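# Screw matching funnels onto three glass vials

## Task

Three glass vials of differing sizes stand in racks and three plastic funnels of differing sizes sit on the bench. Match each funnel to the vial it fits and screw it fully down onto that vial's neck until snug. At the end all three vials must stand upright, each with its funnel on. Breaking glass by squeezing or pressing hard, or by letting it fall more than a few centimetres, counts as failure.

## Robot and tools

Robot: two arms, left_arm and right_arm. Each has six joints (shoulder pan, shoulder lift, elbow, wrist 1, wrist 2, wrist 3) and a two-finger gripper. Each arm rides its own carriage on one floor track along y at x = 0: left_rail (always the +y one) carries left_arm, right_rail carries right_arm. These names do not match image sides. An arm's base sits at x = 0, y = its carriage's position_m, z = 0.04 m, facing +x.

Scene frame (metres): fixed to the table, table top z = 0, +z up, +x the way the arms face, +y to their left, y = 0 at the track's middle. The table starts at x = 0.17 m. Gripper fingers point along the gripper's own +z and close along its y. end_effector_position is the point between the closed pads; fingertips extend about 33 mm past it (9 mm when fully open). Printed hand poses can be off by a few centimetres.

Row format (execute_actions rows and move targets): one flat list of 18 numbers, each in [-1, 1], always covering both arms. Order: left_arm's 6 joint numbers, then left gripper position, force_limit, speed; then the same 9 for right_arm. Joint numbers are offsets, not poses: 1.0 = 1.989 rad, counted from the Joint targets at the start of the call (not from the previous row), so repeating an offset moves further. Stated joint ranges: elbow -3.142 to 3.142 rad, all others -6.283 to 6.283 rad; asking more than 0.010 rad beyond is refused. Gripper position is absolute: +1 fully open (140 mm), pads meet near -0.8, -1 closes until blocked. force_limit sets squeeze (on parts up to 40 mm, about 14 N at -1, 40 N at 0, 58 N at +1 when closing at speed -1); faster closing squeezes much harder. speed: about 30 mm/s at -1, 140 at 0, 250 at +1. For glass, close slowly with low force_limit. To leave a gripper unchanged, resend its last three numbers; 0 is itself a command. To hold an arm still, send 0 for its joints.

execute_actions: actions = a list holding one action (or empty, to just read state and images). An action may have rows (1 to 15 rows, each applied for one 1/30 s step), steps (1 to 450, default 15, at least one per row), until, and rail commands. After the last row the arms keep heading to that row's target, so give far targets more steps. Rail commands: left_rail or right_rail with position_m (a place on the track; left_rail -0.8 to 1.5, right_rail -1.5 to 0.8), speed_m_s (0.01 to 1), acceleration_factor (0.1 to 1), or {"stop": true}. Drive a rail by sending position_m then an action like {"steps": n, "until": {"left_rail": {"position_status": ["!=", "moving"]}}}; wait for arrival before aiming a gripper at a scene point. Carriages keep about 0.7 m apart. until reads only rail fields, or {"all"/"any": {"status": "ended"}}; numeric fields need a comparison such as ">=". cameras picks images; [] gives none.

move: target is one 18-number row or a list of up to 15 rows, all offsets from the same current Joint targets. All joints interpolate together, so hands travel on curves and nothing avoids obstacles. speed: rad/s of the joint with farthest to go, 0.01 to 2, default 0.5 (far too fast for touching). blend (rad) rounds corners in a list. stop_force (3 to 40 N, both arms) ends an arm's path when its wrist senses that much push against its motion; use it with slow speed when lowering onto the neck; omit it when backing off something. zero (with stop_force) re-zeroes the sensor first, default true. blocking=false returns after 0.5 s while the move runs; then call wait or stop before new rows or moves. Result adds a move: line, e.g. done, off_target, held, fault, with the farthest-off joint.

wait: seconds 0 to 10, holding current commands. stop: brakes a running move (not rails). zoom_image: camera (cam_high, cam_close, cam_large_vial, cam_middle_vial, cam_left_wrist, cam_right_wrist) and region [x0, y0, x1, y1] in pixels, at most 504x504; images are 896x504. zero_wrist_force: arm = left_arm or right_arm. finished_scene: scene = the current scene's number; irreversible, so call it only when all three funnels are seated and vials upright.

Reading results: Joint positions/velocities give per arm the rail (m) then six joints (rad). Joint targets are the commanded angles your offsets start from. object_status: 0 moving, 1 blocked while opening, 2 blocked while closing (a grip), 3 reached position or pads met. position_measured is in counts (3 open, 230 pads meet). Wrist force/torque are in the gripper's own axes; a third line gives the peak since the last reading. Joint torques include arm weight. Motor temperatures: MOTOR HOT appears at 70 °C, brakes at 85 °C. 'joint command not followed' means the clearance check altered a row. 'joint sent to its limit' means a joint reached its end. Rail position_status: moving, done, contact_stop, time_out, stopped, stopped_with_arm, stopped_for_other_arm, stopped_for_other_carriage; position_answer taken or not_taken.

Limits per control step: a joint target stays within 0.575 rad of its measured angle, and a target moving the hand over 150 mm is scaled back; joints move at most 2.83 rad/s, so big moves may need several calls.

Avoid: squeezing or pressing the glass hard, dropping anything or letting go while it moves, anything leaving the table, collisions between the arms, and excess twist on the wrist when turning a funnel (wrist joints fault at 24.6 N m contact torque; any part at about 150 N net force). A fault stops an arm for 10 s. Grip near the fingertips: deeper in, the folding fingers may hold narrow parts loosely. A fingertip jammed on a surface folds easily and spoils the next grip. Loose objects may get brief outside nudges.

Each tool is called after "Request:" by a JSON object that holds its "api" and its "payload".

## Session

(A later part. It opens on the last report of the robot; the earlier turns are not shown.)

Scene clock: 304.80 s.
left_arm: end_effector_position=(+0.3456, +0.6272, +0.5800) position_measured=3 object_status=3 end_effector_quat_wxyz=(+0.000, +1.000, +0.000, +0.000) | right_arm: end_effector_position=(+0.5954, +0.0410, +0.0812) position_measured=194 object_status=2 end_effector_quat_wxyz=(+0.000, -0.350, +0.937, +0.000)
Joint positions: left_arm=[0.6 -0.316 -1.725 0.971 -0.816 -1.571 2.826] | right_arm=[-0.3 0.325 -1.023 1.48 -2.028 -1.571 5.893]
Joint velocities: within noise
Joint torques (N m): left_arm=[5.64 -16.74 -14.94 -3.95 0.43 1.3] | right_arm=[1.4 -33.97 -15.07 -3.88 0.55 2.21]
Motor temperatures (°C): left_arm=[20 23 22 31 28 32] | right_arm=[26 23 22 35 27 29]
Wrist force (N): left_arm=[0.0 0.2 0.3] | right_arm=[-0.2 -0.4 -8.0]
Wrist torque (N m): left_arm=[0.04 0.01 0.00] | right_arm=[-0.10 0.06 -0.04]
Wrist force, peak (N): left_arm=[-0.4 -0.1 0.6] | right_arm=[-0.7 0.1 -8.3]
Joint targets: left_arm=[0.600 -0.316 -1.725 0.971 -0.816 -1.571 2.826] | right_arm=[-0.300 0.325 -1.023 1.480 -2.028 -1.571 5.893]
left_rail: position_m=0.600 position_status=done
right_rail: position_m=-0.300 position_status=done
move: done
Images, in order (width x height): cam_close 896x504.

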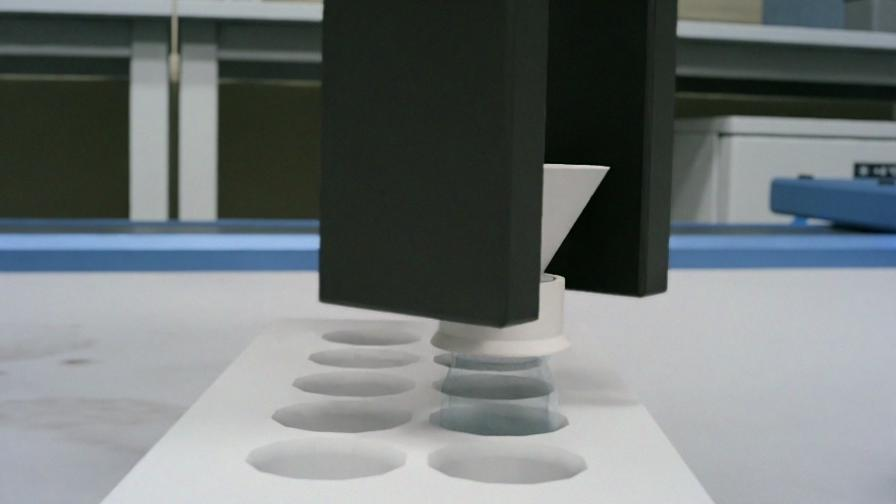

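Request:
{"api": "move", "payload": {"target": [[0,0,0,0,0,0,1,1,1,0,-0.0002,-0.0002,0.0004,0,0,-1,-1,-1],[0,0,0,0,0,0,1,1,1,0,-0.0002,-0.0002,0.0004,0,0,-0.2,-1,-0.6],[0,0,0,0,0,0,1,1,1,0,-0.0002,-0.0002,0.0004,0,-0.995,-0.2,-1,-0.6]], "speed": 1.6, "cameras": []}}

Request:
{"api": "move", "payload": {"target": [[0,0,0,0,0,0,1,1,1,0,0,0,0,0,-0.995,-0.2,-1,-0.6],[0,0,0,0,0,0,1,1,1,0,0,0,0,0,-0.995,-0.98,-0.5,-1],[0,0,0,0,0,0,1,1,1,0,0.0003,0.0005,-0.0008,0,0,-0.98,-0.5,-1]], "speed": 1.6, "cameras": []}}

Request:
{"api": "move", "payload": {"target": [0,0,0,0,0,0,1,1,1,0,0.0003,0.0004,-0.0007,0,0.995,-0.98,-0.5,-1], "speed": 1.4, "cameras": ["cam_close"]}}

Request:
{"api": "zoom_image", "payload": {"camera": "cam_close", "region": [380, 130, 632, 430]}}

Scene clock: 317.90 s.
left_arm: end_effector_position=(+0.3456, +0.6272, +0.5800) position_measured=3 object_status=3 end_effector_quat_wxyz=(+0.000, +1.000, +0.000, +0.000) | right_arm: end_effector_position=(+0.5954, +0.0410, +0.0815) position_measured=154 object_status=3 end_effector_quat_wxyz=(+0.000, +0.975, -0.223, +0.000)
Joint positions: left_arm=[0.6 -0.316 -1.725 0.971 -0.816 -1.571 2.826] | right_arm=[-0.3 0.325 -1.023 1.48 -2.027 -1.571 3.915]
Joint velocities: within noise
Joint torques (N m): left_arm=[5.12 -16.84 -13.31 -3.83 0.51 1.49] | right_arm=[-0.66 -50.37 -22.03 -4.17 0.76 -2.61]
Motor temperatures (°C): left_arm=[20 23 22 31 28 32] | right_arm=[26 23 22 35 27 29]
Wrist force (N): left_arm=[0.1 0.1 0.4] | right_arm=[-0.1 -0.3 -0.5]
Wrist torque (N m): left_arm=[0.01 -0.03 0.00] | right_arm=[-0.05 0.01 -0.03]
Wrist force, peak (N): left_arm=[-0.5 -0.1 0.4] | right_arm=[-0.2 -0.5 -8.2]
Joint targets: left_arm=[0.600 -0.316 -1.725 0.971 -0.816 -1.571 2.826] | right_arm=[-0.300 0.325 -1.023 1.480 -2.027 -1.571 3.915]
left_rail: position_m=0.600 position_status=done
right_rail: position_m=-0.300 position_status=done
move: done
No camera images: "cameras" was empty.

Scene clock: 323.60 s.
left_arm: end_effector_position=(+0.3456, +0.6272, +0.5800) position_measured=3 object_status=3 end_effector_quat_wxyz=(+0.000, +1.000, +0.000, +0.000) | right_arm: end_effector_position=(+0.5954, +0.0409, +0.0808) position_measured=194 object_status=2 end_effector_quat_wxyz=(+0.000, +0.975, -0.222, +0.000)
Joint positions: left_arm=[0.6 -0.316 -1.725 0.971 -0.816 -1.571 2.826] | right_arm=[-0.3 0.325 -1.023 1.481 -2.029 -1.571 3.915]
Joint velocities: within noise
Joint torques (N m): left_arm=[4.9 -17.08 -13.71 -3.58 0.51 1.47] | right_arm=[-1.37 -31.63 -13.24 -3.7 0.56 2.13]
Motor temperatures (°C): left_arm=[20 23 22 31 28 32] | right_arm=[26 23 22 35 27 29]
Wrist force (N): left_arm=[-0.2 0.1 0.1] | right_arm=[0.0 -0.3 -11.4]
Wrist torque (N m): left_arm=[0.04 0.03 0.00] | right_arm=[-0.11 0.03 -0.07]
Wrist force, peak (N): left_arm=[0.0 -0.4 0.6] | right_arm=[-0.4 -0.4 -12.0]
Joint targets: left_arm=[0.600 -0.316 -1.725 0.971 -0.816 -1.571 2.826] | right_arm=[-0.300 0.325 -1.023 1.481 -2.029 -1.571 3.915]
left_rail: position_m=0.600 position_status=done
right_rail: position_m=-0.300 position_status=done
move: done
No camera images: "cameras" was empty.

Scene clock: 325.77 s.
left_arm: end_effector_position=(+0.3456, +0.6272, +0.5800) position_measured=3 object_status=3 end_effector_quat_wxyz=(+0.000, +1.000, +0.000, +0.000) | right_arm: end_effector_position=(+0.5953, +0.0409, +0.0802) position_measured=194 object_status=2 end_effector_quat_wxyz=(+0.000, -0.350, +0.937, +0.000)
Joint positions: left_arm=[0.6 -0.316 -1.725 0.971 -0.816 -1.571 2.826] | right_arm=[-0.3 0.325 -1.022 1.481 -2.03 -1.571 5.893]
Joint velocities: within noise
Joint torques (N m): left_arm=[5.24 -17.95 -13.02 -3.56 0.56 1.38] | right_arm=[-0.42 -32.4 -12.24 -3.53 0.74 1.93]
Motor temperatures (°C): left_arm=[20 23 22 31 28 32] | right_arm=[26 23 22 35 27 29]
Wrist force (N): left_arm=[0.2 0.2 0.1] | right_arm=[-0.4 -0.2 -11.2]
Wrist torque (N m): left_arm=[0.05 -0.05 0.01] | right_arm=[-0.10 0.08 -0.04]
Wrist force, peak (N): left_arm=[0.0 -0.2 0.6] | right_arm=[-0.1 0.0 -12.2]
Joint targets: left_arm=[0.600 -0.316 -1.725 0.971 -0.816 -1.571 2.826] | right_arm=[-0.300 0.325 -1.022 1.481 -2.030 -1.571 5.893]
left_rail: position_m=0.600 position_status=done
right_rail: position_m=-0.300 position_status=done
move: done
Images, in order (width x height): cam_close 896x504.

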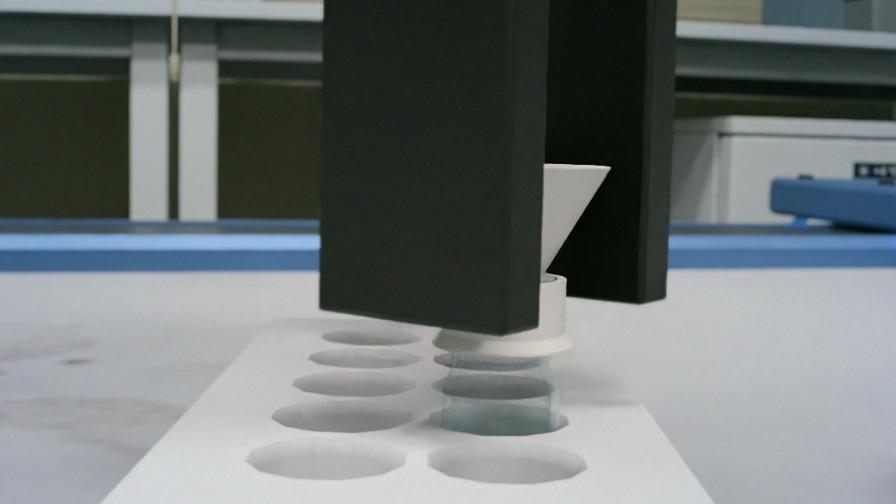

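Scaled by 1.680 from the camera's 896x504 image, which has a finer 1280x720 frame.

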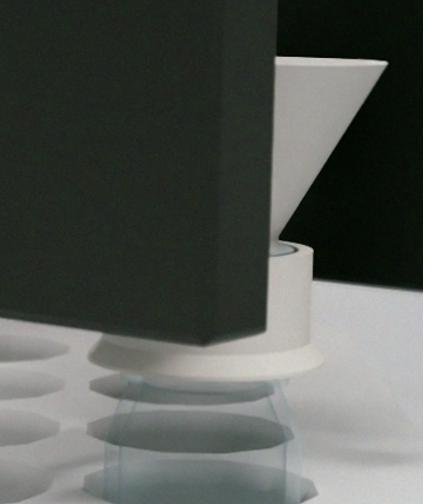

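Request:
{"api": "move", "payload": {"target": [[0,0,0,0,0,0,1,1,1,0,-0.0004,-0.0004,0.0008,0,0,-0.98,-0.5,-1],[0,0,0,0,0,0,1,1,1,0,-0.0004,-0.0004,0.0008,0,0,-0.2,-1,-0.6],[0,0,0,0,0,0,1,1,1,0,-0.0004,-0.0004,0.0008,0,-0.995,-0.2,-1,-0.6],[0,0,0,0,0,0,1,1,1,0,-0.0004,-0.0004,0.0008,0,-0.995,-1,0,-1],[0,0,0,0,0,0,1,1,1,0,-0.0001,0,0.0001,0,0,-1,0,-1]], "speed": 1.6, "cameras": ["cam_close"]}}

Request:
{"api": "zoom_image", "payload": {"camera": "cam_close", "region": [380, 130, 632, 430]}}

Scene clock: 337.03 s.
left_arm: end_effector_position=(+0.3456, +0.6272, +0.5800) position_measured=3 object_status=3 end_effector_quat_wxyz=(+0.000, +1.000, +0.000, +0.000) | right_arm: end_effector_position=(+0.5953, +0.0409, +0.0803) position_measured=197 object_status=2 end_effector_quat_wxyz=(+0.000, -0.350, +0.937, +0.000)
Joint positions: left_arm=[0.6 -0.316 -1.725 0.971 -0.816 -1.571 2.826] | right_arm=[-0.3 0.325 -1.022 1.481 -2.03 -1.571 5.893]
Joint velocities: within noise
Joint torques (N m): left_arm=[4.73 -18.15 -15.12 -3.85 0.58 1.57] | right_arm=[-0.65 -24.15 -7.25 -1.65 0.81 1.87]
Motor temperatures (°C): left_arm=[20 23 22 31 28 32] | right_arm=[26 23 22 35 27 29]
Wrist force (N): left_arm=[0.0 0.2 0.0] | right_arm=[-0.5 -0.7 -24.8]
Wrist torque (N m): left_arm=[0.05 0.01 0.00] | right_arm=[-0.10 0.07 -0.09]
Wrist force, peak (N): left_arm=[0.0 -0.3 0.7] | right_arm=[-0.3 -0.6 -26.6]
Joint targets: left_arm=[0.600 -0.316 -1.725 0.971 -0.816 -1.571 2.826] | right_arm=[-0.300 0.325 -1.022 1.481 -2.030 -1.571 5.893]
left_rail: position_m=0.600 position_status=done
right_rail: position_m=-0.300 position_status=done
move: done
Images, in order (width x height): cam_close 896x504.

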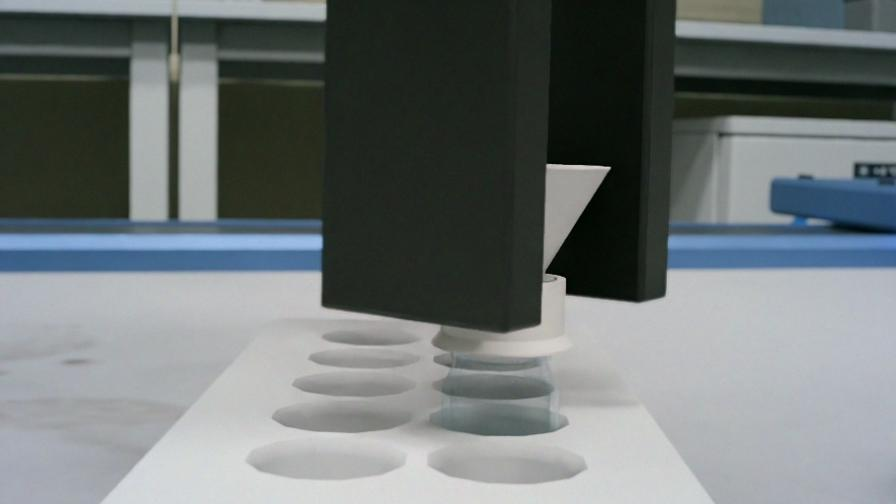

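Scaled by 1.680 from the camera's 896x504 image, which has a finer 1280x720 frame.

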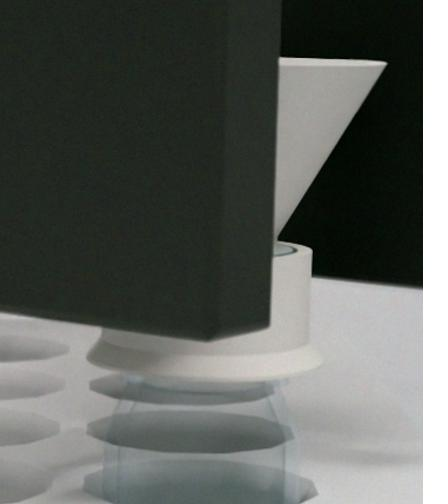

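Request:
{"api": "move", "payload": {"target": [[0,0,0,0,0,0,1,1,1,0,-0.0002,-0.0002,0.0004,0,0,-1,0,-1],[0,0,0,0,0,0,1,1,1,0,-0.0002,-0.0002,0.0004,0,0,-0.2,-1,-0.7],[0,0,0,0,0,0,1,1,1,0,-0.0012,-0.0012,0.0024,0,0,-0.2,-1,-0.7],[0,0,0,0,0,0,1,1,1,0,-0.0089,-0.009,0.018,0,0,-0.2,-1,-0.7],[0,0,0,0,0,0,1,1,1,0,-0.0279,-0.0386,0.0666,0,0,-0.2,-1,-0.7],[0,0,0,0,0,0,1,1,1,0,-0.0658,-0.0877,0.1536,0,-0.3,-0.2,-1,-0.7],[0,0,0,0,0,0,1,1,1,-0.2266,-0.1217,0.0163,0.1055,0,-0.995,-0.2,-1,-0.7]], "speed": [0.1,0.1,0.05,0.1,0.3,1.6,1.8], "blend": [0,0,0.003,0.01,0.02,0.05,0], "cameras": []}}

Request:
{"api": "move", "payload": {"target": [0,0,0,0,0,0,1,1,1,0,0,0,0,0,-0.4515,0.35,-1,0], "speed": 1.8, "cameras": ["cam_right_wrist","cam_close","cam_high"]}}

Request:
{"api": "zoom_image", "payload": {"camera": "cam_close", "region": [380, 130, 632, 430]}}

Scene clock: 358.07 s.
left_arm: end_effector_position=(+0.3456, +0.6272, +0.5800) position_measured=3 object_status=3 end_effector_quat_wxyz=(+0.000, +1.000, +0.000, +0.000) | right_arm: end_effector_position=(+0.6199, -0.2442, +0.1998) position_measured=154 object_status=3 end_effector_quat_wxyz=(+0.000, +0.901, -0.435, +0.000)
Joint positions: left_arm=[0.6 -0.316 -1.725 0.971 -0.816 -1.571 2.826] | right_arm=[-0.3 -0.126 -1.264 1.514 -1.82 -1.571 3.915]
Joint velocities: within noise
Joint torques (N m): left_arm=[5.26 -17.85 -13.59 -3.68 0.5 1.78] | right_arm=[-4.52 -42.78 -17.51 -4.9 0.96 -2.57]
Motor temperatures (°C): left_arm=[20 23 22 31 28 32] | right_arm=[26 23 22 35 27 29]
Wrist force (N): left_arm=[0.0 -0.1 0.0] | right_arm=[0.0 -0.3 -0.3]
Wrist torque (N m): left_arm=[-0.02 0.01 0.00] | right_arm=[-0.03 -0.04 -0.04]
Wrist force, peak (N): left_arm=[0.2 -0.1 0.7] | right_arm=[-0.5 -0.5 -25.1]
Joint targets: left_arm=[0.600 -0.316 -1.725 0.971 -0.816 -1.571 2.826] | right_arm=[-0.300 -0.126 -1.264 1.514 -1.820 -1.571 3.915]
left_rail: position_m=0.600 position_status=done
right_rail: position_m=-0.300 position_status=done
move: done; blend cut to 0.002 rad at target 3
No camera images: "cameras" was empty.

Scene clock: 359.40 s.
left_arm: end_effector_position=(+0.3456, +0.6272, +0.5800) position_measured=3 object_status=3 end_effector_quat_wxyz=(+0.000, +1.000, +0.000, +0.000) | right_arm: end_effector_position=(+0.6199, -0.2442, +0.1998) position_measured=85 object_status=3 end_effector_quat_wxyz=(+0.000, +1.000, -0.001, +0.000)
Joint positions: left_arm=[0.6 -0.316 -1.725 0.971 -0.816 -1.571 2.826] | right_arm=[-0.3 -0.126 -1.264 1.514 -1.82 -1.571 3.017]
Joint velocities: within noise
Joint torques (N m): left_arm=[5.16 -19.02 -14.18 -3.83 0.76 1.73] | right_arm=[-3.63 -42.08 -20.87 -4.59 0.89 -2.48]
Motor temperatures (°C): left_arm=[20 23 22 31 28 32] | right_arm=[26 23 22 35 27 29]
Wrist force (N): left_arm=[0.0 -0.1 0.1] | right_arm=[0.1 -0.5 -0.3]
Wrist torque (N m): left_arm=[-0.03 0.01 0.00] | right_arm=[-0.10 -0.04 -0.03]
Wrist force, peak (N): left_arm=[0.0 0.3 0.6] | right_arm=[-0.4 -0.8 -0.3]
Joint targets: left_arm=[0.600 -0.316 -1.725 0.971 -0.816 -1.571 2.826] | right_arm=[-0.300 -0.126 -1.264 1.514 -1.820 -1.571 3.017]
left_rail: position_m=0.600 position_status=done
right_rail: position_m=-0.300 position_status=done
move: done
Images, in order (width x height): cam_high 896x504, cam_close 896x504, cam_right_wrist 896x504.

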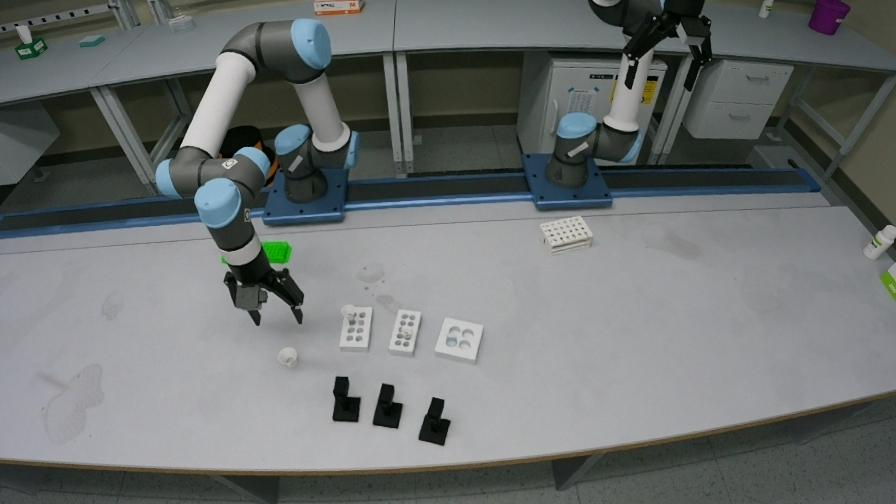

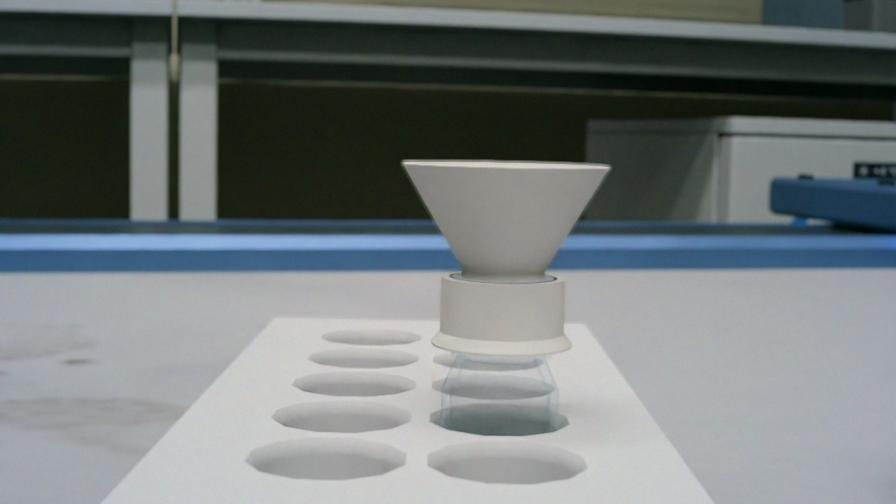

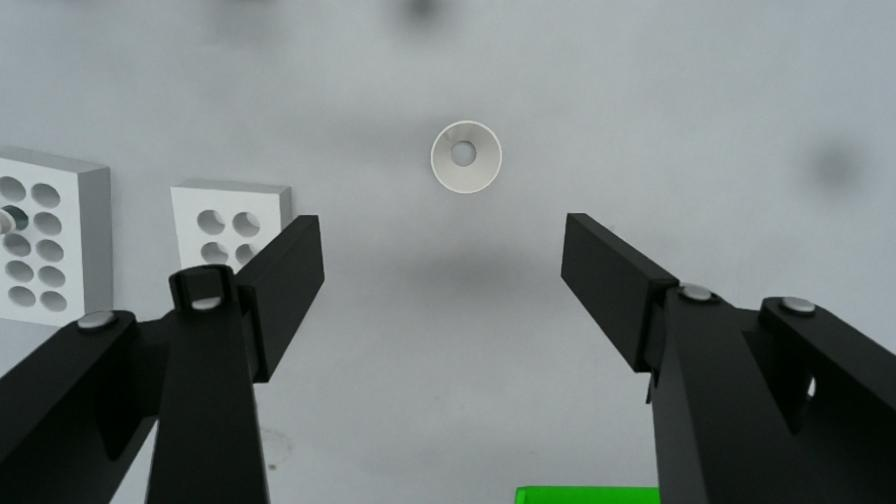

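Scaled by 1.680 from the camera's 896x504 image, which has a finer 1280x720 frame.

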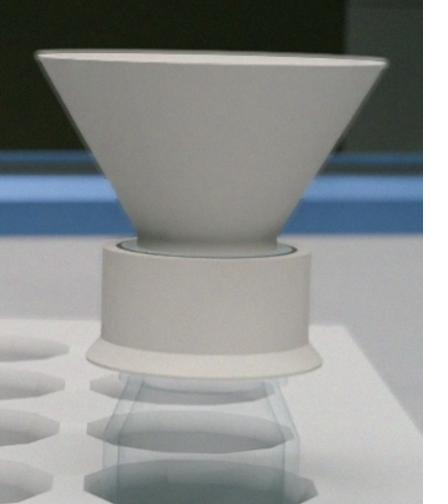

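Request:
{"api": "move", "payload": {"target": [0,0,0,0,0,0,1,1,1,-0.0151,0.0163,-0.022,0.0057,0,-0.8052,0.35,-1,0], "speed": 1.6, "cameras": ["cam_right_wrist"]}}

Request:
{"api": "zoom_image", "payload": {"camera": "cam_right_wrist", "region": [374, 120, 494, 240]}}

Scene clock: 369.63 s.
left_arm: end_effector_position=(+0.3456, +0.6272, +0.5800) position_measured=3 object_status=3 end_effector_quat_wxyz=(+0.000, +1.000, +0.000, +0.000) | right_arm: end_effector_position=(+0.6353, -0.2650, +0.1998) position_measured=85 object_status=3 end_effector_quat_wxyz=(+0.000, +0.707, +0.707, +0.000)
Joint positions: left_arm=[0.6 -0.316 -1.725 0.971 -0.816 -1.571 2.826] | right_arm=[-0.3 -0.156 -1.232 1.47 -1.809 -1.571 1.416]
Joint velocities: within noise
Joint torques (N m): left_arm=[5.6 -17.91 -14.01 -3.65 0.57 1.82] | right_arm=[-5.26 -30.99 -30.11 -1.81 0.73 -2.38]
Motor temperatures (°C): left_arm=[20 23 22 31 28 32] | right_arm=[26 23 22 35 27 29]
Wrist force (N): left_arm=[-0.2 0.2 0.2] | right_arm=[-0.3 -0.5 -0.5]
Wrist torque (N m): left_arm=[0.05 0.04 0.01] | right_arm=[-0.12 0.02 -0.03]
Wrist force, peak (N): left_arm=[0.3 0.1 0.7] | right_arm=[0.0 -0.6 -0.7]
Joint targets: left_arm=[0.600 -0.316 -1.725 0.971 -0.816 -1.571 2.826] | right_arm=[-0.300 -0.156 -1.232 1.470 -1.809 -1.571 1.416]
left_rail: position_m=0.600 position_status=done
right_rail: position_m=-0.300 position_status=done
move: done
Images, in order (width x height): cam_right_wrist 896x504.

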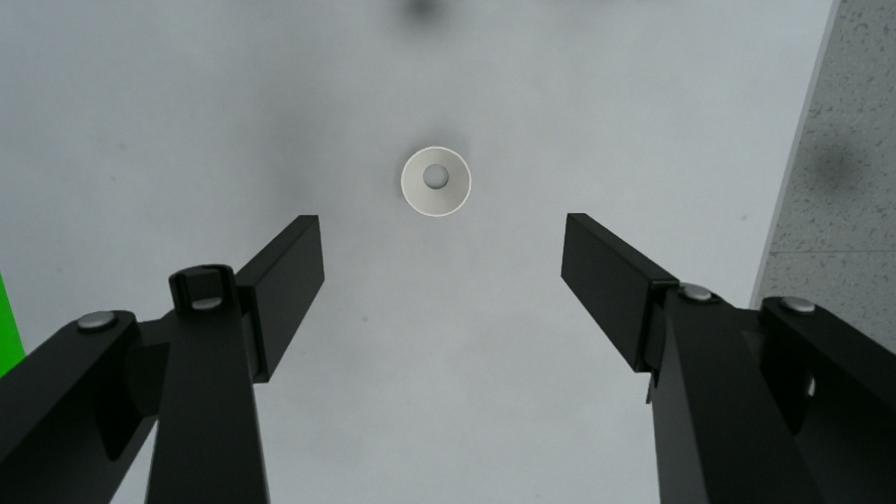

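Scaled by 4.200 from the camera's 896x504 image, which has a finer 1280x720 frame.

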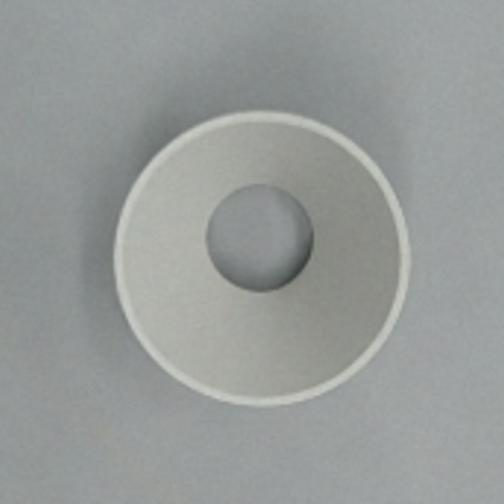

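Request:
{"api": "move", "payload": {"target": [[0,0,0,0,0,0,1,1,1,-0.0008,0,0,0,0,-0.0008,0.05,-1,0],[0,0,0,0,0,0,1,1,1,-0.0008,0.0367,0.0704,-0.1071,0,-0.0008,0.05,-1,0],[0,0,0,0,0,0,1,1,1,-0.0008,0.0688,0.1022,-0.171,0,-0.0008,0.05,-1,0],[0,0,0,0,0,0,1,1,1,-0.0008,0.0688,0.1022,-0.171,0,-0.0008,-1,-0.6,-1]], "speed": [0.5,0.5,0.2,0.2], "blend": [0,0.03,0,0], "cameras": ["cam_right_wrist"]}}

Scene clock: 383.73 s.
left_arm: end_effector_position=(+0.3456, +0.6272, +0.5800) position_measured=3 object_status=3 end_effector_quat_wxyz=(+0.000, +1.000, +0.000, +0.000) | right_arm: end_effector_position=(+0.6360, -0.2662, +0.0549) position_measured=159 object_status=0 end_effector_quat_wxyz=(+0.000, +0.707, +0.707, +0.000)
Joint positions: left_arm=[0.6 -0.316 -1.725 0.971 -0.816 -1.571 2.826] | right_arm=[-0.3 -0.158 -1.095 1.673 -2.149 -1.571 1.414]
Joint velocities: within noise
Joint torques (N m): left_arm=[4.77 -18.94 -13.84 -3.72 0.64 1.81] | right_arm=[-4.32 -34.74 -17.31 -4.36 0.32 -2.57]
Motor temperatures (°C): left_arm=[20 23 22 30 28 32] | right_arm=[26 23 22 35 27 29]
Wrist force (N): left_arm=[-0.1 0.1 0.2] | right_arm=[-0.1 -0.9 -5.4]
Wrist torque (N m): left_arm=[0.03 0.03 0.01] | right_arm=[-0.06 0.04 0.00]
Wrist force, peak (N): left_arm=[-0.1 -0.2 0.8] | right_arm=[-0.2 -0.8 -5.7]
Joint targets: left_arm=[0.600 -0.316 -1.725 0.971 -0.816 -1.571 2.826] | right_arm=[-0.300 -0.158 -1.095 1.673 -2.149 -1.571 1.414]
left_rail: position_m=0.600 position_status=done
right_rail: position_m=-0.300 position_status=done
move: done
Images, in order (width x height): cam_right_wrist 896x504.

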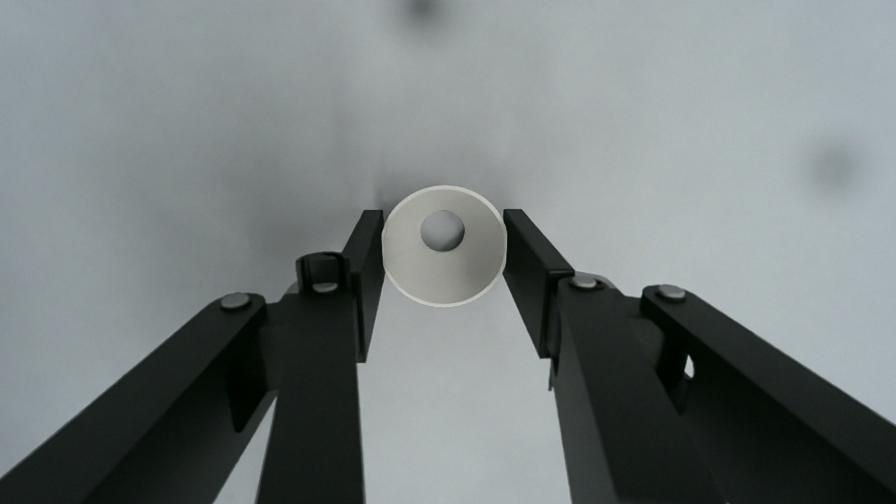

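Request:
{"api": "move", "payload": {"target": [[0,0,0,0,0,0,1,1,1,0,-0.0074,-0.006,0.0134,0,0,-1,-0.6,-1],[0,0,0,0,0,0,1,1,1,0,-0.0754,-0.1327,0.2081,0,0,-1,-0.6,-1]], "speed": [0.05,0.4], "blend": [0.01,0], "cameras": ["cam_right_wrist"]}}

Scene clock: 391.10 s.
left_arm: end_effector_position=(+0.3456, +0.6272, +0.5800) position_measured=3 object_status=3 end_effector_quat_wxyz=(+0.000, +1.000, +0.000, +0.000) | right_arm: end_effector_position=(+0.6358, -0.2661, +0.2298) position_measured=159 object_status=2 end_effector_quat_wxyz=(+0.000, +0.707, +0.707, +0.000)
Joint positions: left_arm=[0.6 -0.316 -1.725 0.971 -0.816 -1.571 2.826] | right_arm=[-0.3 -0.158 -1.245 1.409 -1.735 -1.571 1.414]
Joint velocities: within noise
Joint torques (N m): left_arm=[5.6 -18.52 -13.89 -3.83 0.56 1.64] | right_arm=[-1.65 -43.08 -29.71 -1.46 -0.03 -2.3]
Motor temperatures (°C): left_arm=[20 23 22 30 28 32] | right_arm=[26 23 22 35 27 29]
Wrist force (N): left_arm=[0.0 0.2 0.2] | right_arm=[-0.2 -0.4 -0.2]
Wrist torque (N m): left_arm=[0.04 -0.01 0.00] | right_arm=[-0.14 0.02 -0.05]
Wrist force, peak (N): left_arm=[0.6 0.2 0.2] | right_arm=[-0.1 -0.8 -5.6]
Joint targets: left_arm=[0.600 -0.316 -1.725 0.971 -0.816 -1.571 2.826] | right_arm=[-0.300 -0.158 -1.245 1.409 -1.735 -1.571 1.414]
left_rail: position_m=0.600 position_status=done
right_rail: position_m=-0.300 position_status=done
move: done
Images, in order (width x height): cam_right_wrist 896x504.

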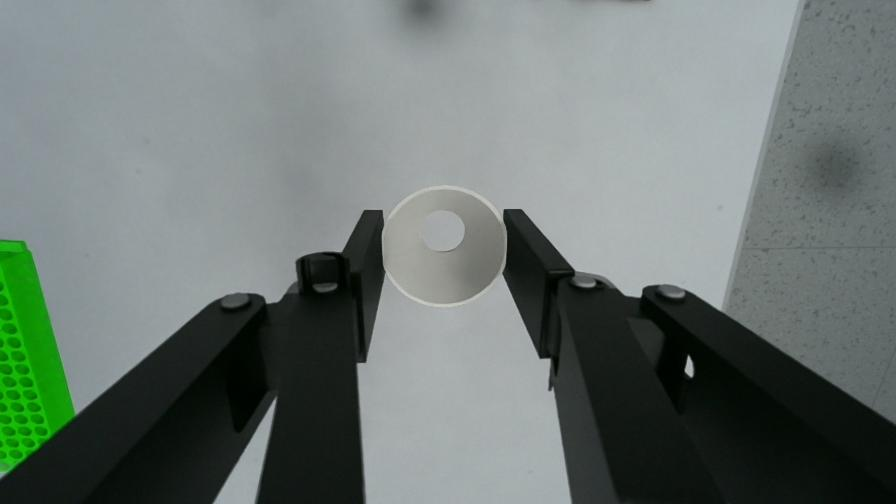

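Request:
{"api": "move", "payload": {"target": [0,0,0,0,0,0,1,1,1,0.2558,0.0889,-0.1149,0.026,0,-0.97,-1,-0.6,-1], "speed": 1.4, "cameras": []}}

Request:
{"api": "move", "payload": {"target": [0,0,0,0,0,0,1,1,1,0,0,0,0,0,-0.97,-1,-0.6,-1], "speed": 1.6, "cameras": []}}

Request:
{"api": "move", "payload": {"target": [0,0,0,0,0,0,1,1,1,0,0,0,0,0,-0.9635,-1,-0.6,-1], "speed": 1.6, "cameras": ["cam_right_wrist"]}}

Request:
{"api": "zoom_image", "payload": {"camera": "cam_right_wrist", "region": [374, 60, 494, 180]}}

Scene clock: 410.17 s.
left_arm: end_effector_position=(+0.3456, +0.6272, +0.5800) position_measured=3 object_status=3 end_effector_quat_wxyz=(+0.000, +1.000, +0.000, +0.000) | right_arm: end_effector_position=(+0.6060, +0.0638, +0.2198) position_measured=159 object_status=2 end_effector_quat_wxyz=(+0.000, -0.419, +0.908, +0.000)
Joint positions: left_arm=[0.6 -0.316 -1.725 0.971 -0.816 -1.571 2.826] | right_arm=[-0.3 0.351 -1.068 1.181 -1.683 -1.571 -0.515]
Joint velocities: within noise
Joint torques (N m): left_arm=[4.52 -18.81 -13.81 -3.87 0.86 1.6] | right_arm=[9.38 -38.58 -30.22 -1.57 -0.37 -2.46]
Motor temperatures (°C): left_arm=[20 23 22 30 28 32] | right_arm=[26 23 22 35 27 29]
Wrist force (N): left_arm=[-0.2 0.1 0.4] | right_arm=[-0.4 -0.5 -0.4]
Wrist torque (N m): left_arm=[0.02 0.04 0.00] | right_arm=[-0.14 0.09 0.00]
Wrist force, peak (N): left_arm=[0.1 -0.1 0.7] | right_arm=[-1.5 -0.7 -0.6]
Joint targets: left_arm=[0.600 -0.316 -1.725 0.971 -0.816 -1.571 2.826] | right_arm=[-0.300 0.351 -1.068 1.181 -1.683 -1.571 -0.515]
left_rail: position_m=0.600 position_status=done
right_rail: position_m=-0.300 position_status=done
move: done
No camera images: "cameras" was empty.

Scene clock: 412.17 s.
left_arm: end_effector_position=(+0.3456, +0.6272, +0.5800) position_measured=3 object_status=3 end_effector_quat_wxyz=(+0.000, +1.000, +0.000, +0.000) | right_arm: end_effector_position=(+0.6059, +0.0638, +0.2198) position_measured=159 object_status=2 end_effector_quat_wxyz=(+0.000, +0.985, -0.173, +0.000)
Joint positions: left_arm=[0.6 -0.316 -1.725 0.971 -0.816 -1.571 2.826] | right_arm=[-0.3 0.351 -1.068 1.181 -1.683 -1.571 -2.444]
Joint velocities: within noise
Joint torques (N m): left_arm=[5.3 -19.14 -14.14 -3.65 0.83 1.65] | right_arm=[7.64 -39.15 -27.51 -2.24 -0.37 -2.6]
Motor temperatures (°C): left_arm=[20 23 22 30 28 32] | right_arm=[26 23 22 35 27 29]
Wrist force (N): left_arm=[-0.2 0.2 0.2] | right_arm=[-0.3 -0.3 -0.5]
Wrist torque (N m): left_arm=[0.04 0.04 0.00] | right_arm=[-0.07 0.07 -0.03]
Wrist force, peak (N): left_arm=[-0.3 0.0 0.5] | right_arm=[-0.6 -0.4 -0.6]
Joint targets: left_arm=[0.600 -0.316 -1.725 0.971 -0.816 -1.571 2.826] | right_arm=[-0.300 0.351 -1.068 1.181 -1.683 -1.571 -2.444]
left_rail: position_m=0.600 position_status=done
right_rail: position_m=-0.300 position_status=done
move: done
No camera images: "cameras" was empty.

Scene clock: 414.17 s.
left_arm: end_effector_position=(+0.3456, +0.6272, +0.5800) position_measured=3 object_status=3 end_effector_quat_wxyz=(+0.000, +1.000, +0.000, +0.000) | right_arm: end_effector_position=(+0.6059, +0.0638, +0.2198) position_measured=159 object_status=2 end_effector_quat_wxyz=(+0.000, +0.708, +0.707, +0.000)
Joint positions: left_arm=[0.6 -0.316 -1.725 0.971 -0.816 -1.571 2.826] | right_arm=[-0.3 0.351 -1.068 1.181 -1.683 -1.571 -4.36]
Joint velocities: within noise
Joint torques (N m): left_arm=[4.98 -18.91 -14.44 -3.74 0.79 1.82] | right_arm=[7.81 -39.1 -24.01 -2.85 -0.48 -2.39]
Motor temperatures (°C): left_arm=[20 23 22 30 28 32] | right_arm=[26 23 22 35 27 29]
Wrist force (N): left_arm=[0.2 0.1 0.2] | right_arm=[-0.2 -0.1 -0.5]
Wrist torque (N m): left_arm=[0.02 -0.04 0.00] | right_arm=[-0.06 0.05 0.00]
Wrist force, peak (N): left_arm=[-0.3 0.2 0.5] | right_arm=[-0.5 -0.7 -0.5]
Joint targets: left_arm=[0.600 -0.316 -1.725 0.971 -0.816 -1.571 2.826] | right_arm=[-0.300 0.351 -1.068 1.181 -1.683 -1.571 -4.360]
left_rail: position_m=0.600 position_status=done
right_rail: position_m=-0.300 position_status=done
move: done
Images, in order (width x height): cam_right_wrist 896x504.

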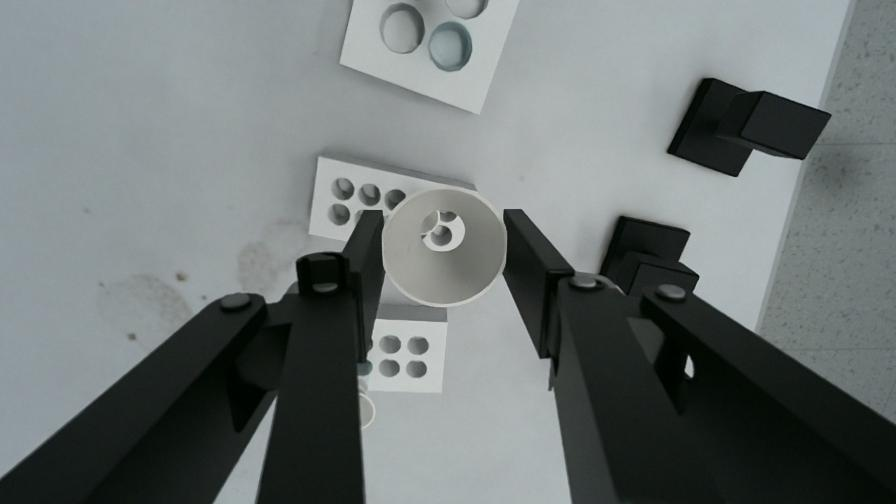

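Scaled by 4.200 from the camera's 896x504 image, which has a finer 1280x720 frame.

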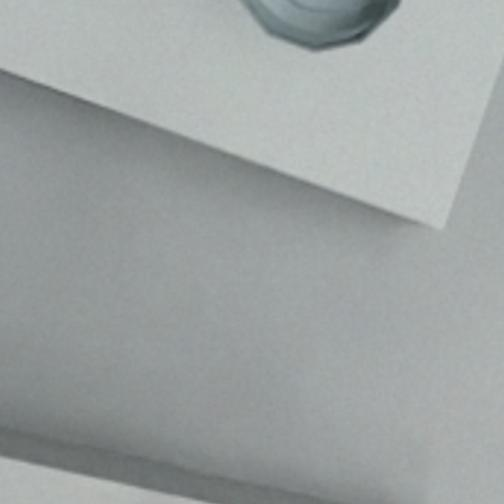

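Request:
{"api": "move", "payload": {"target": [0,0,0,0,0,0,1,1,1,0.0445,0.1277,-0.2092,0.0815,0,-0.7458,-1,-0.6,-1], "speed": 1.2, "cameras": ["cam_right_wrist"]}}

Request:
{"api": "zoom_image", "payload": {"camera": "cam_right_wrist", "region": [374, 60, 494, 180]}}

Scene clock: 432.77 s.
left_arm: end_effector_position=(+0.3456, +0.6272, +0.5800) position_measured=3 object_status=3 end_effector_quat_wxyz=(+0.000, +1.000, +0.000, +0.000) | right_arm: end_effector_position=(+0.6520, +0.1538, +0.2199) position_measured=159 object_status=2 end_effector_quat_wxyz=(+0.000, +0.000, +1.000, +0.000)
Joint positions: left_arm=[0.6 -0.316 -1.725 0.971 -0.816 -1.571 2.826] | right_arm=[-0.3 0.439 -0.814 0.765 -1.521 -1.571 -5.843]
Joint velocities: within noise
Joint torques (N m): left_arm=[6.4 -18.5 -14.15 -3.79 0.8 1.6] | right_arm=[8.18 -47.32 -30.34 -1.61 -0.34 -2.66]
Motor temperatures (°C): left_arm=[20 23 22 30 28 32] | right_arm=[26 23 22 35 27 29]
Wrist force (N): left_arm=[0.1 -0.2 0.2] | right_arm=[-0.3 -0.5 -0.4]
Wrist torque (N m): left_arm=[-0.03 -0.02 0.00] | right_arm=[-0.10 0.06 0.04]
Wrist force, peak (N): left_arm=[-0.2 0.3 0.6] | right_arm=[-0.7 -0.6 -0.5]
Joint targets: left_arm=[0.600 -0.316 -1.725 0.971 -0.816 -1.571 2.826] | right_arm=[-0.300 0.439 -0.814 0.765 -1.521 -1.571 -5.843]
left_rail: position_m=0.600 position_status=done
right_rail: position_m=-0.300 position_status=done
move: done
Images, in order (width x height): cam_right_wrist 896x504.

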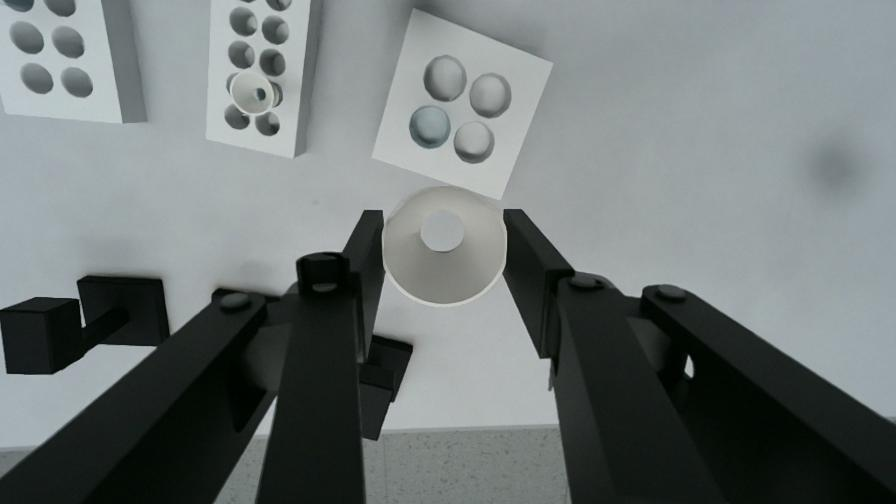

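Scaled by 4.200 from the camera's 896x504 image, which has a finer 1280x720 frame.

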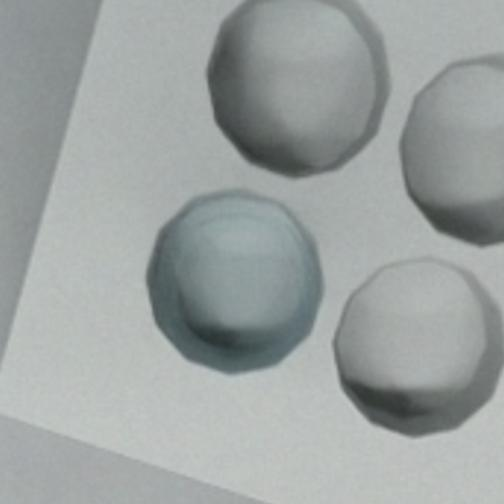

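Request:
{"api": "move", "payload": {"target": [[0,0,0,0,0,0,1,1,1,0.0082,-0.0474,0.0808,-0.0334,0,0.0082,-1,-0.6,-1],[0,0,0,0,0,0,1,1,1,0.0082,-0.0306,0.1754,-0.1448,0,0.0082,-1,-0.6,-1]], "speed": 0.4, "blend": [0.01,0], "cameras": ["cam_large_vial","cam_right_wrist"]}}

Request:
{"api": "zoom_image", "payload": {"camera": "cam_large_vial", "region": [240, 60, 492, 360]}}

Request:
{"api": "zoom_image", "payload": {"camera": "cam_right_wrist", "region": [394, 180, 494, 280]}}

Scene clock: 463.17 s.
left_arm: end_effector_position=(+0.3456, +0.6272, +0.5800) position_measured=3 object_status=3 end_effector_quat_wxyz=(+0.000, +1.000, +0.000, +0.000) | right_arm: end_effector_position=(+0.6176, +0.1512, +0.1251) position_measured=159 object_status=2 end_effector_quat_wxyz=(+0.000, +0.000, +1.000, +0.000)
Joint positions: left_arm=[0.6 -0.316 -1.725 0.971 -0.816 -1.571 2.826] | right_arm=[-0.3 0.456 -0.875 1.114 -1.809 -1.571 -5.827]
Joint velocities: within noise
Joint torques (N m): left_arm=[5.32 -20.2 -13.73 -3.78 0.94 1.41] | right_arm=[8.77 -45.24 -16.75 -4.96 -0.33 1.88]
Motor temperatures (°C): left_arm=[20 23 22 30 28 32] | right_arm=[26 23 22 35 27 29]
Wrist force (N): left_arm=[0.0 0.1 0.2] | right_arm=[-0.4 -0.4 -0.2]
Wrist torque (N m): left_arm=[0.03 0.00 0.01] | right_arm=[-0.11 0.10 -0.01]
Wrist force, peak (N): left_arm=[-0.1 -0.2 0.7] | right_arm=[0.7 -0.7 -2.4]
Joint targets: left_arm=[0.600 -0.316 -1.725 0.971 -0.816 -1.571 2.826] | right_arm=[-0.300 0.456 -0.875 1.114 -1.809 -1.571 -5.827]
left_rail: position_m=0.600 position_status=done
right_rail: position_m=-0.300 position_status=done
move: done
Images, in order (width x height): cam_large_vial 896x504, cam_right_wrist 896x504.

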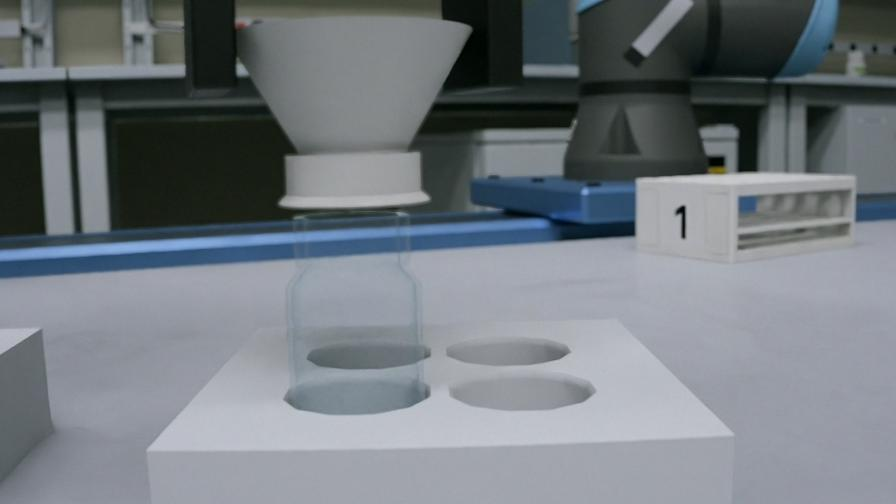

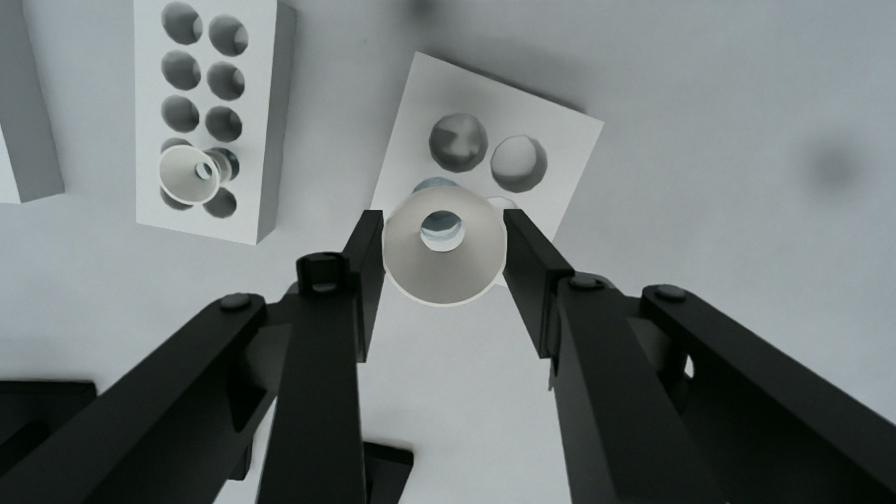

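Scaled by 1.680 from the camera's 896x504 image, which has a finer 1280x720 frame.

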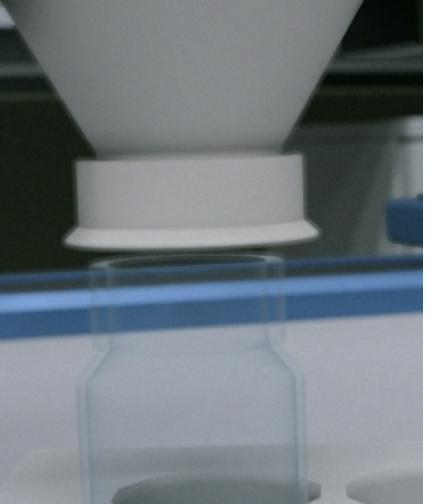

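Scaled by 5.040 from the camera's 896x504 image, which has a finer 1280x720 frame.

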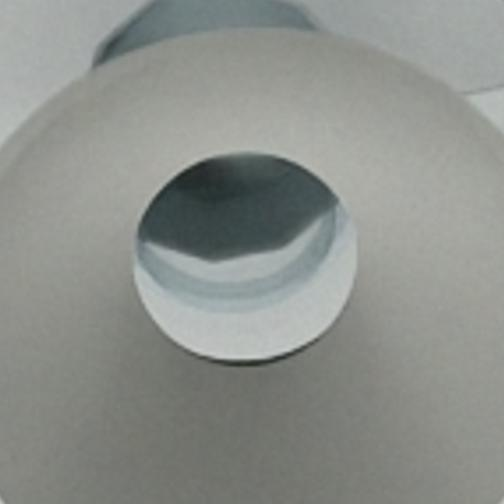

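Request:
{"api": "move", "payload": {"target": [0,0,0,0,0,0,1,1,1,0,0.005,0.0113,-0.0163,0,0,-1,-0.6,-1], "speed": 0.013, "stop_force": 4, "cameras": ["cam_large_vial"]}}

Request:
{"api": "zoom_image", "payload": {"camera": "cam_large_vial", "region": [240, 60, 492, 360]}}

Scene clock: 474.03 s.
left_arm: end_effector_position=(+0.3456, +0.6272, +0.5800) position_measured=3 object_status=3 end_effector_quat_wxyz=(+0.000, +1.000, +0.000, +0.000) | right_arm: end_effector_position=(+0.6177, +0.1513, +0.1161) position_measured=159 object_status=2 end_effector_quat_wxyz=(+0.000, +0.000, +1.000, +0.000)
Joint positions: left_arm=[0.6 -0.316 -1.725 0.971 -0.816 -1.571 2.826] | right_arm=[-0.3 0.456 -0.869 1.127 -1.829 -1.571 -5.827]
Joint velocities: within noise
Joint torques (N m): left_arm=[5.38 -19.24 -13.09 -3.76 0.97 1.57] | right_arm=[7.93 -57.03 -28.09 -1.8 -0.27 2.01]
Motor temperatures (°C): left_arm=[20 23 22 30 28 32] | right_arm=[26 23 22 35 27 29]
Wrist force (N): left_arm=[-0.2 -0.1 0.5] | right_arm=[-0.3 -0.8 -1.1]
Wrist torque (N m): left_arm=[-0.02 0.04 0.00] | right_arm=[-0.06 0.06 -0.01]
Wrist force, peak (N): left_arm=[-0.4 0.2 0.7] | right_arm=[-0.1 -2.8 -5.7]
Joint targets: left_arm=[0.600 -0.316 -1.725 0.971 -0.816 -1.571 2.826] | right_arm=[-0.300 0.456 -0.869 1.127 -1.829 -1.571 -5.827]
left_rail: position_m=0.600 position_status=done
right_rail: position_m=-0.300 position_status=done
move: contact (right_arm); right_arm: the wrist 1 is farthest, 0.013 rad from its target
Images, in order (width x height): cam_large_vial 896x504.

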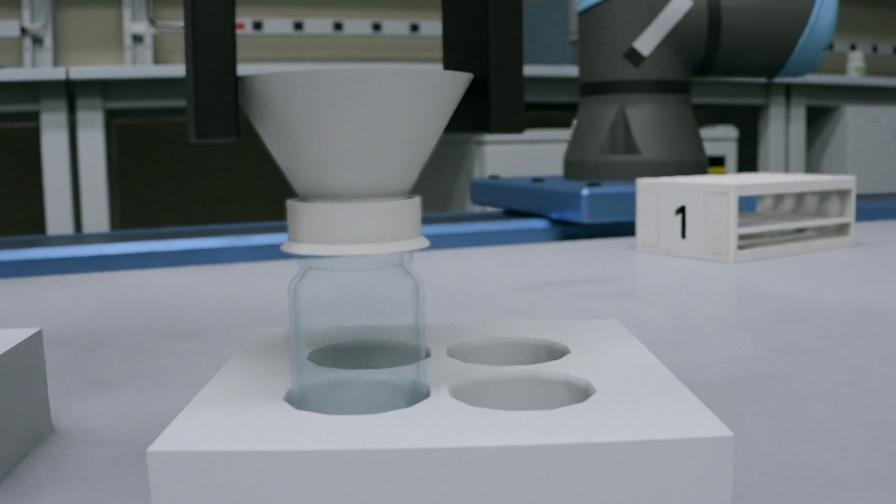

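Scaled by 1.680 from the camera's 896x504 image, which has a finer 1280x720 frame.

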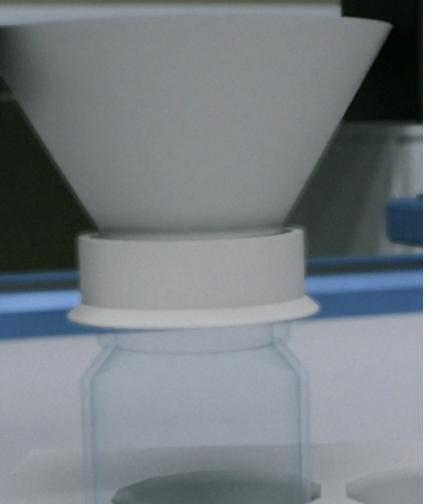

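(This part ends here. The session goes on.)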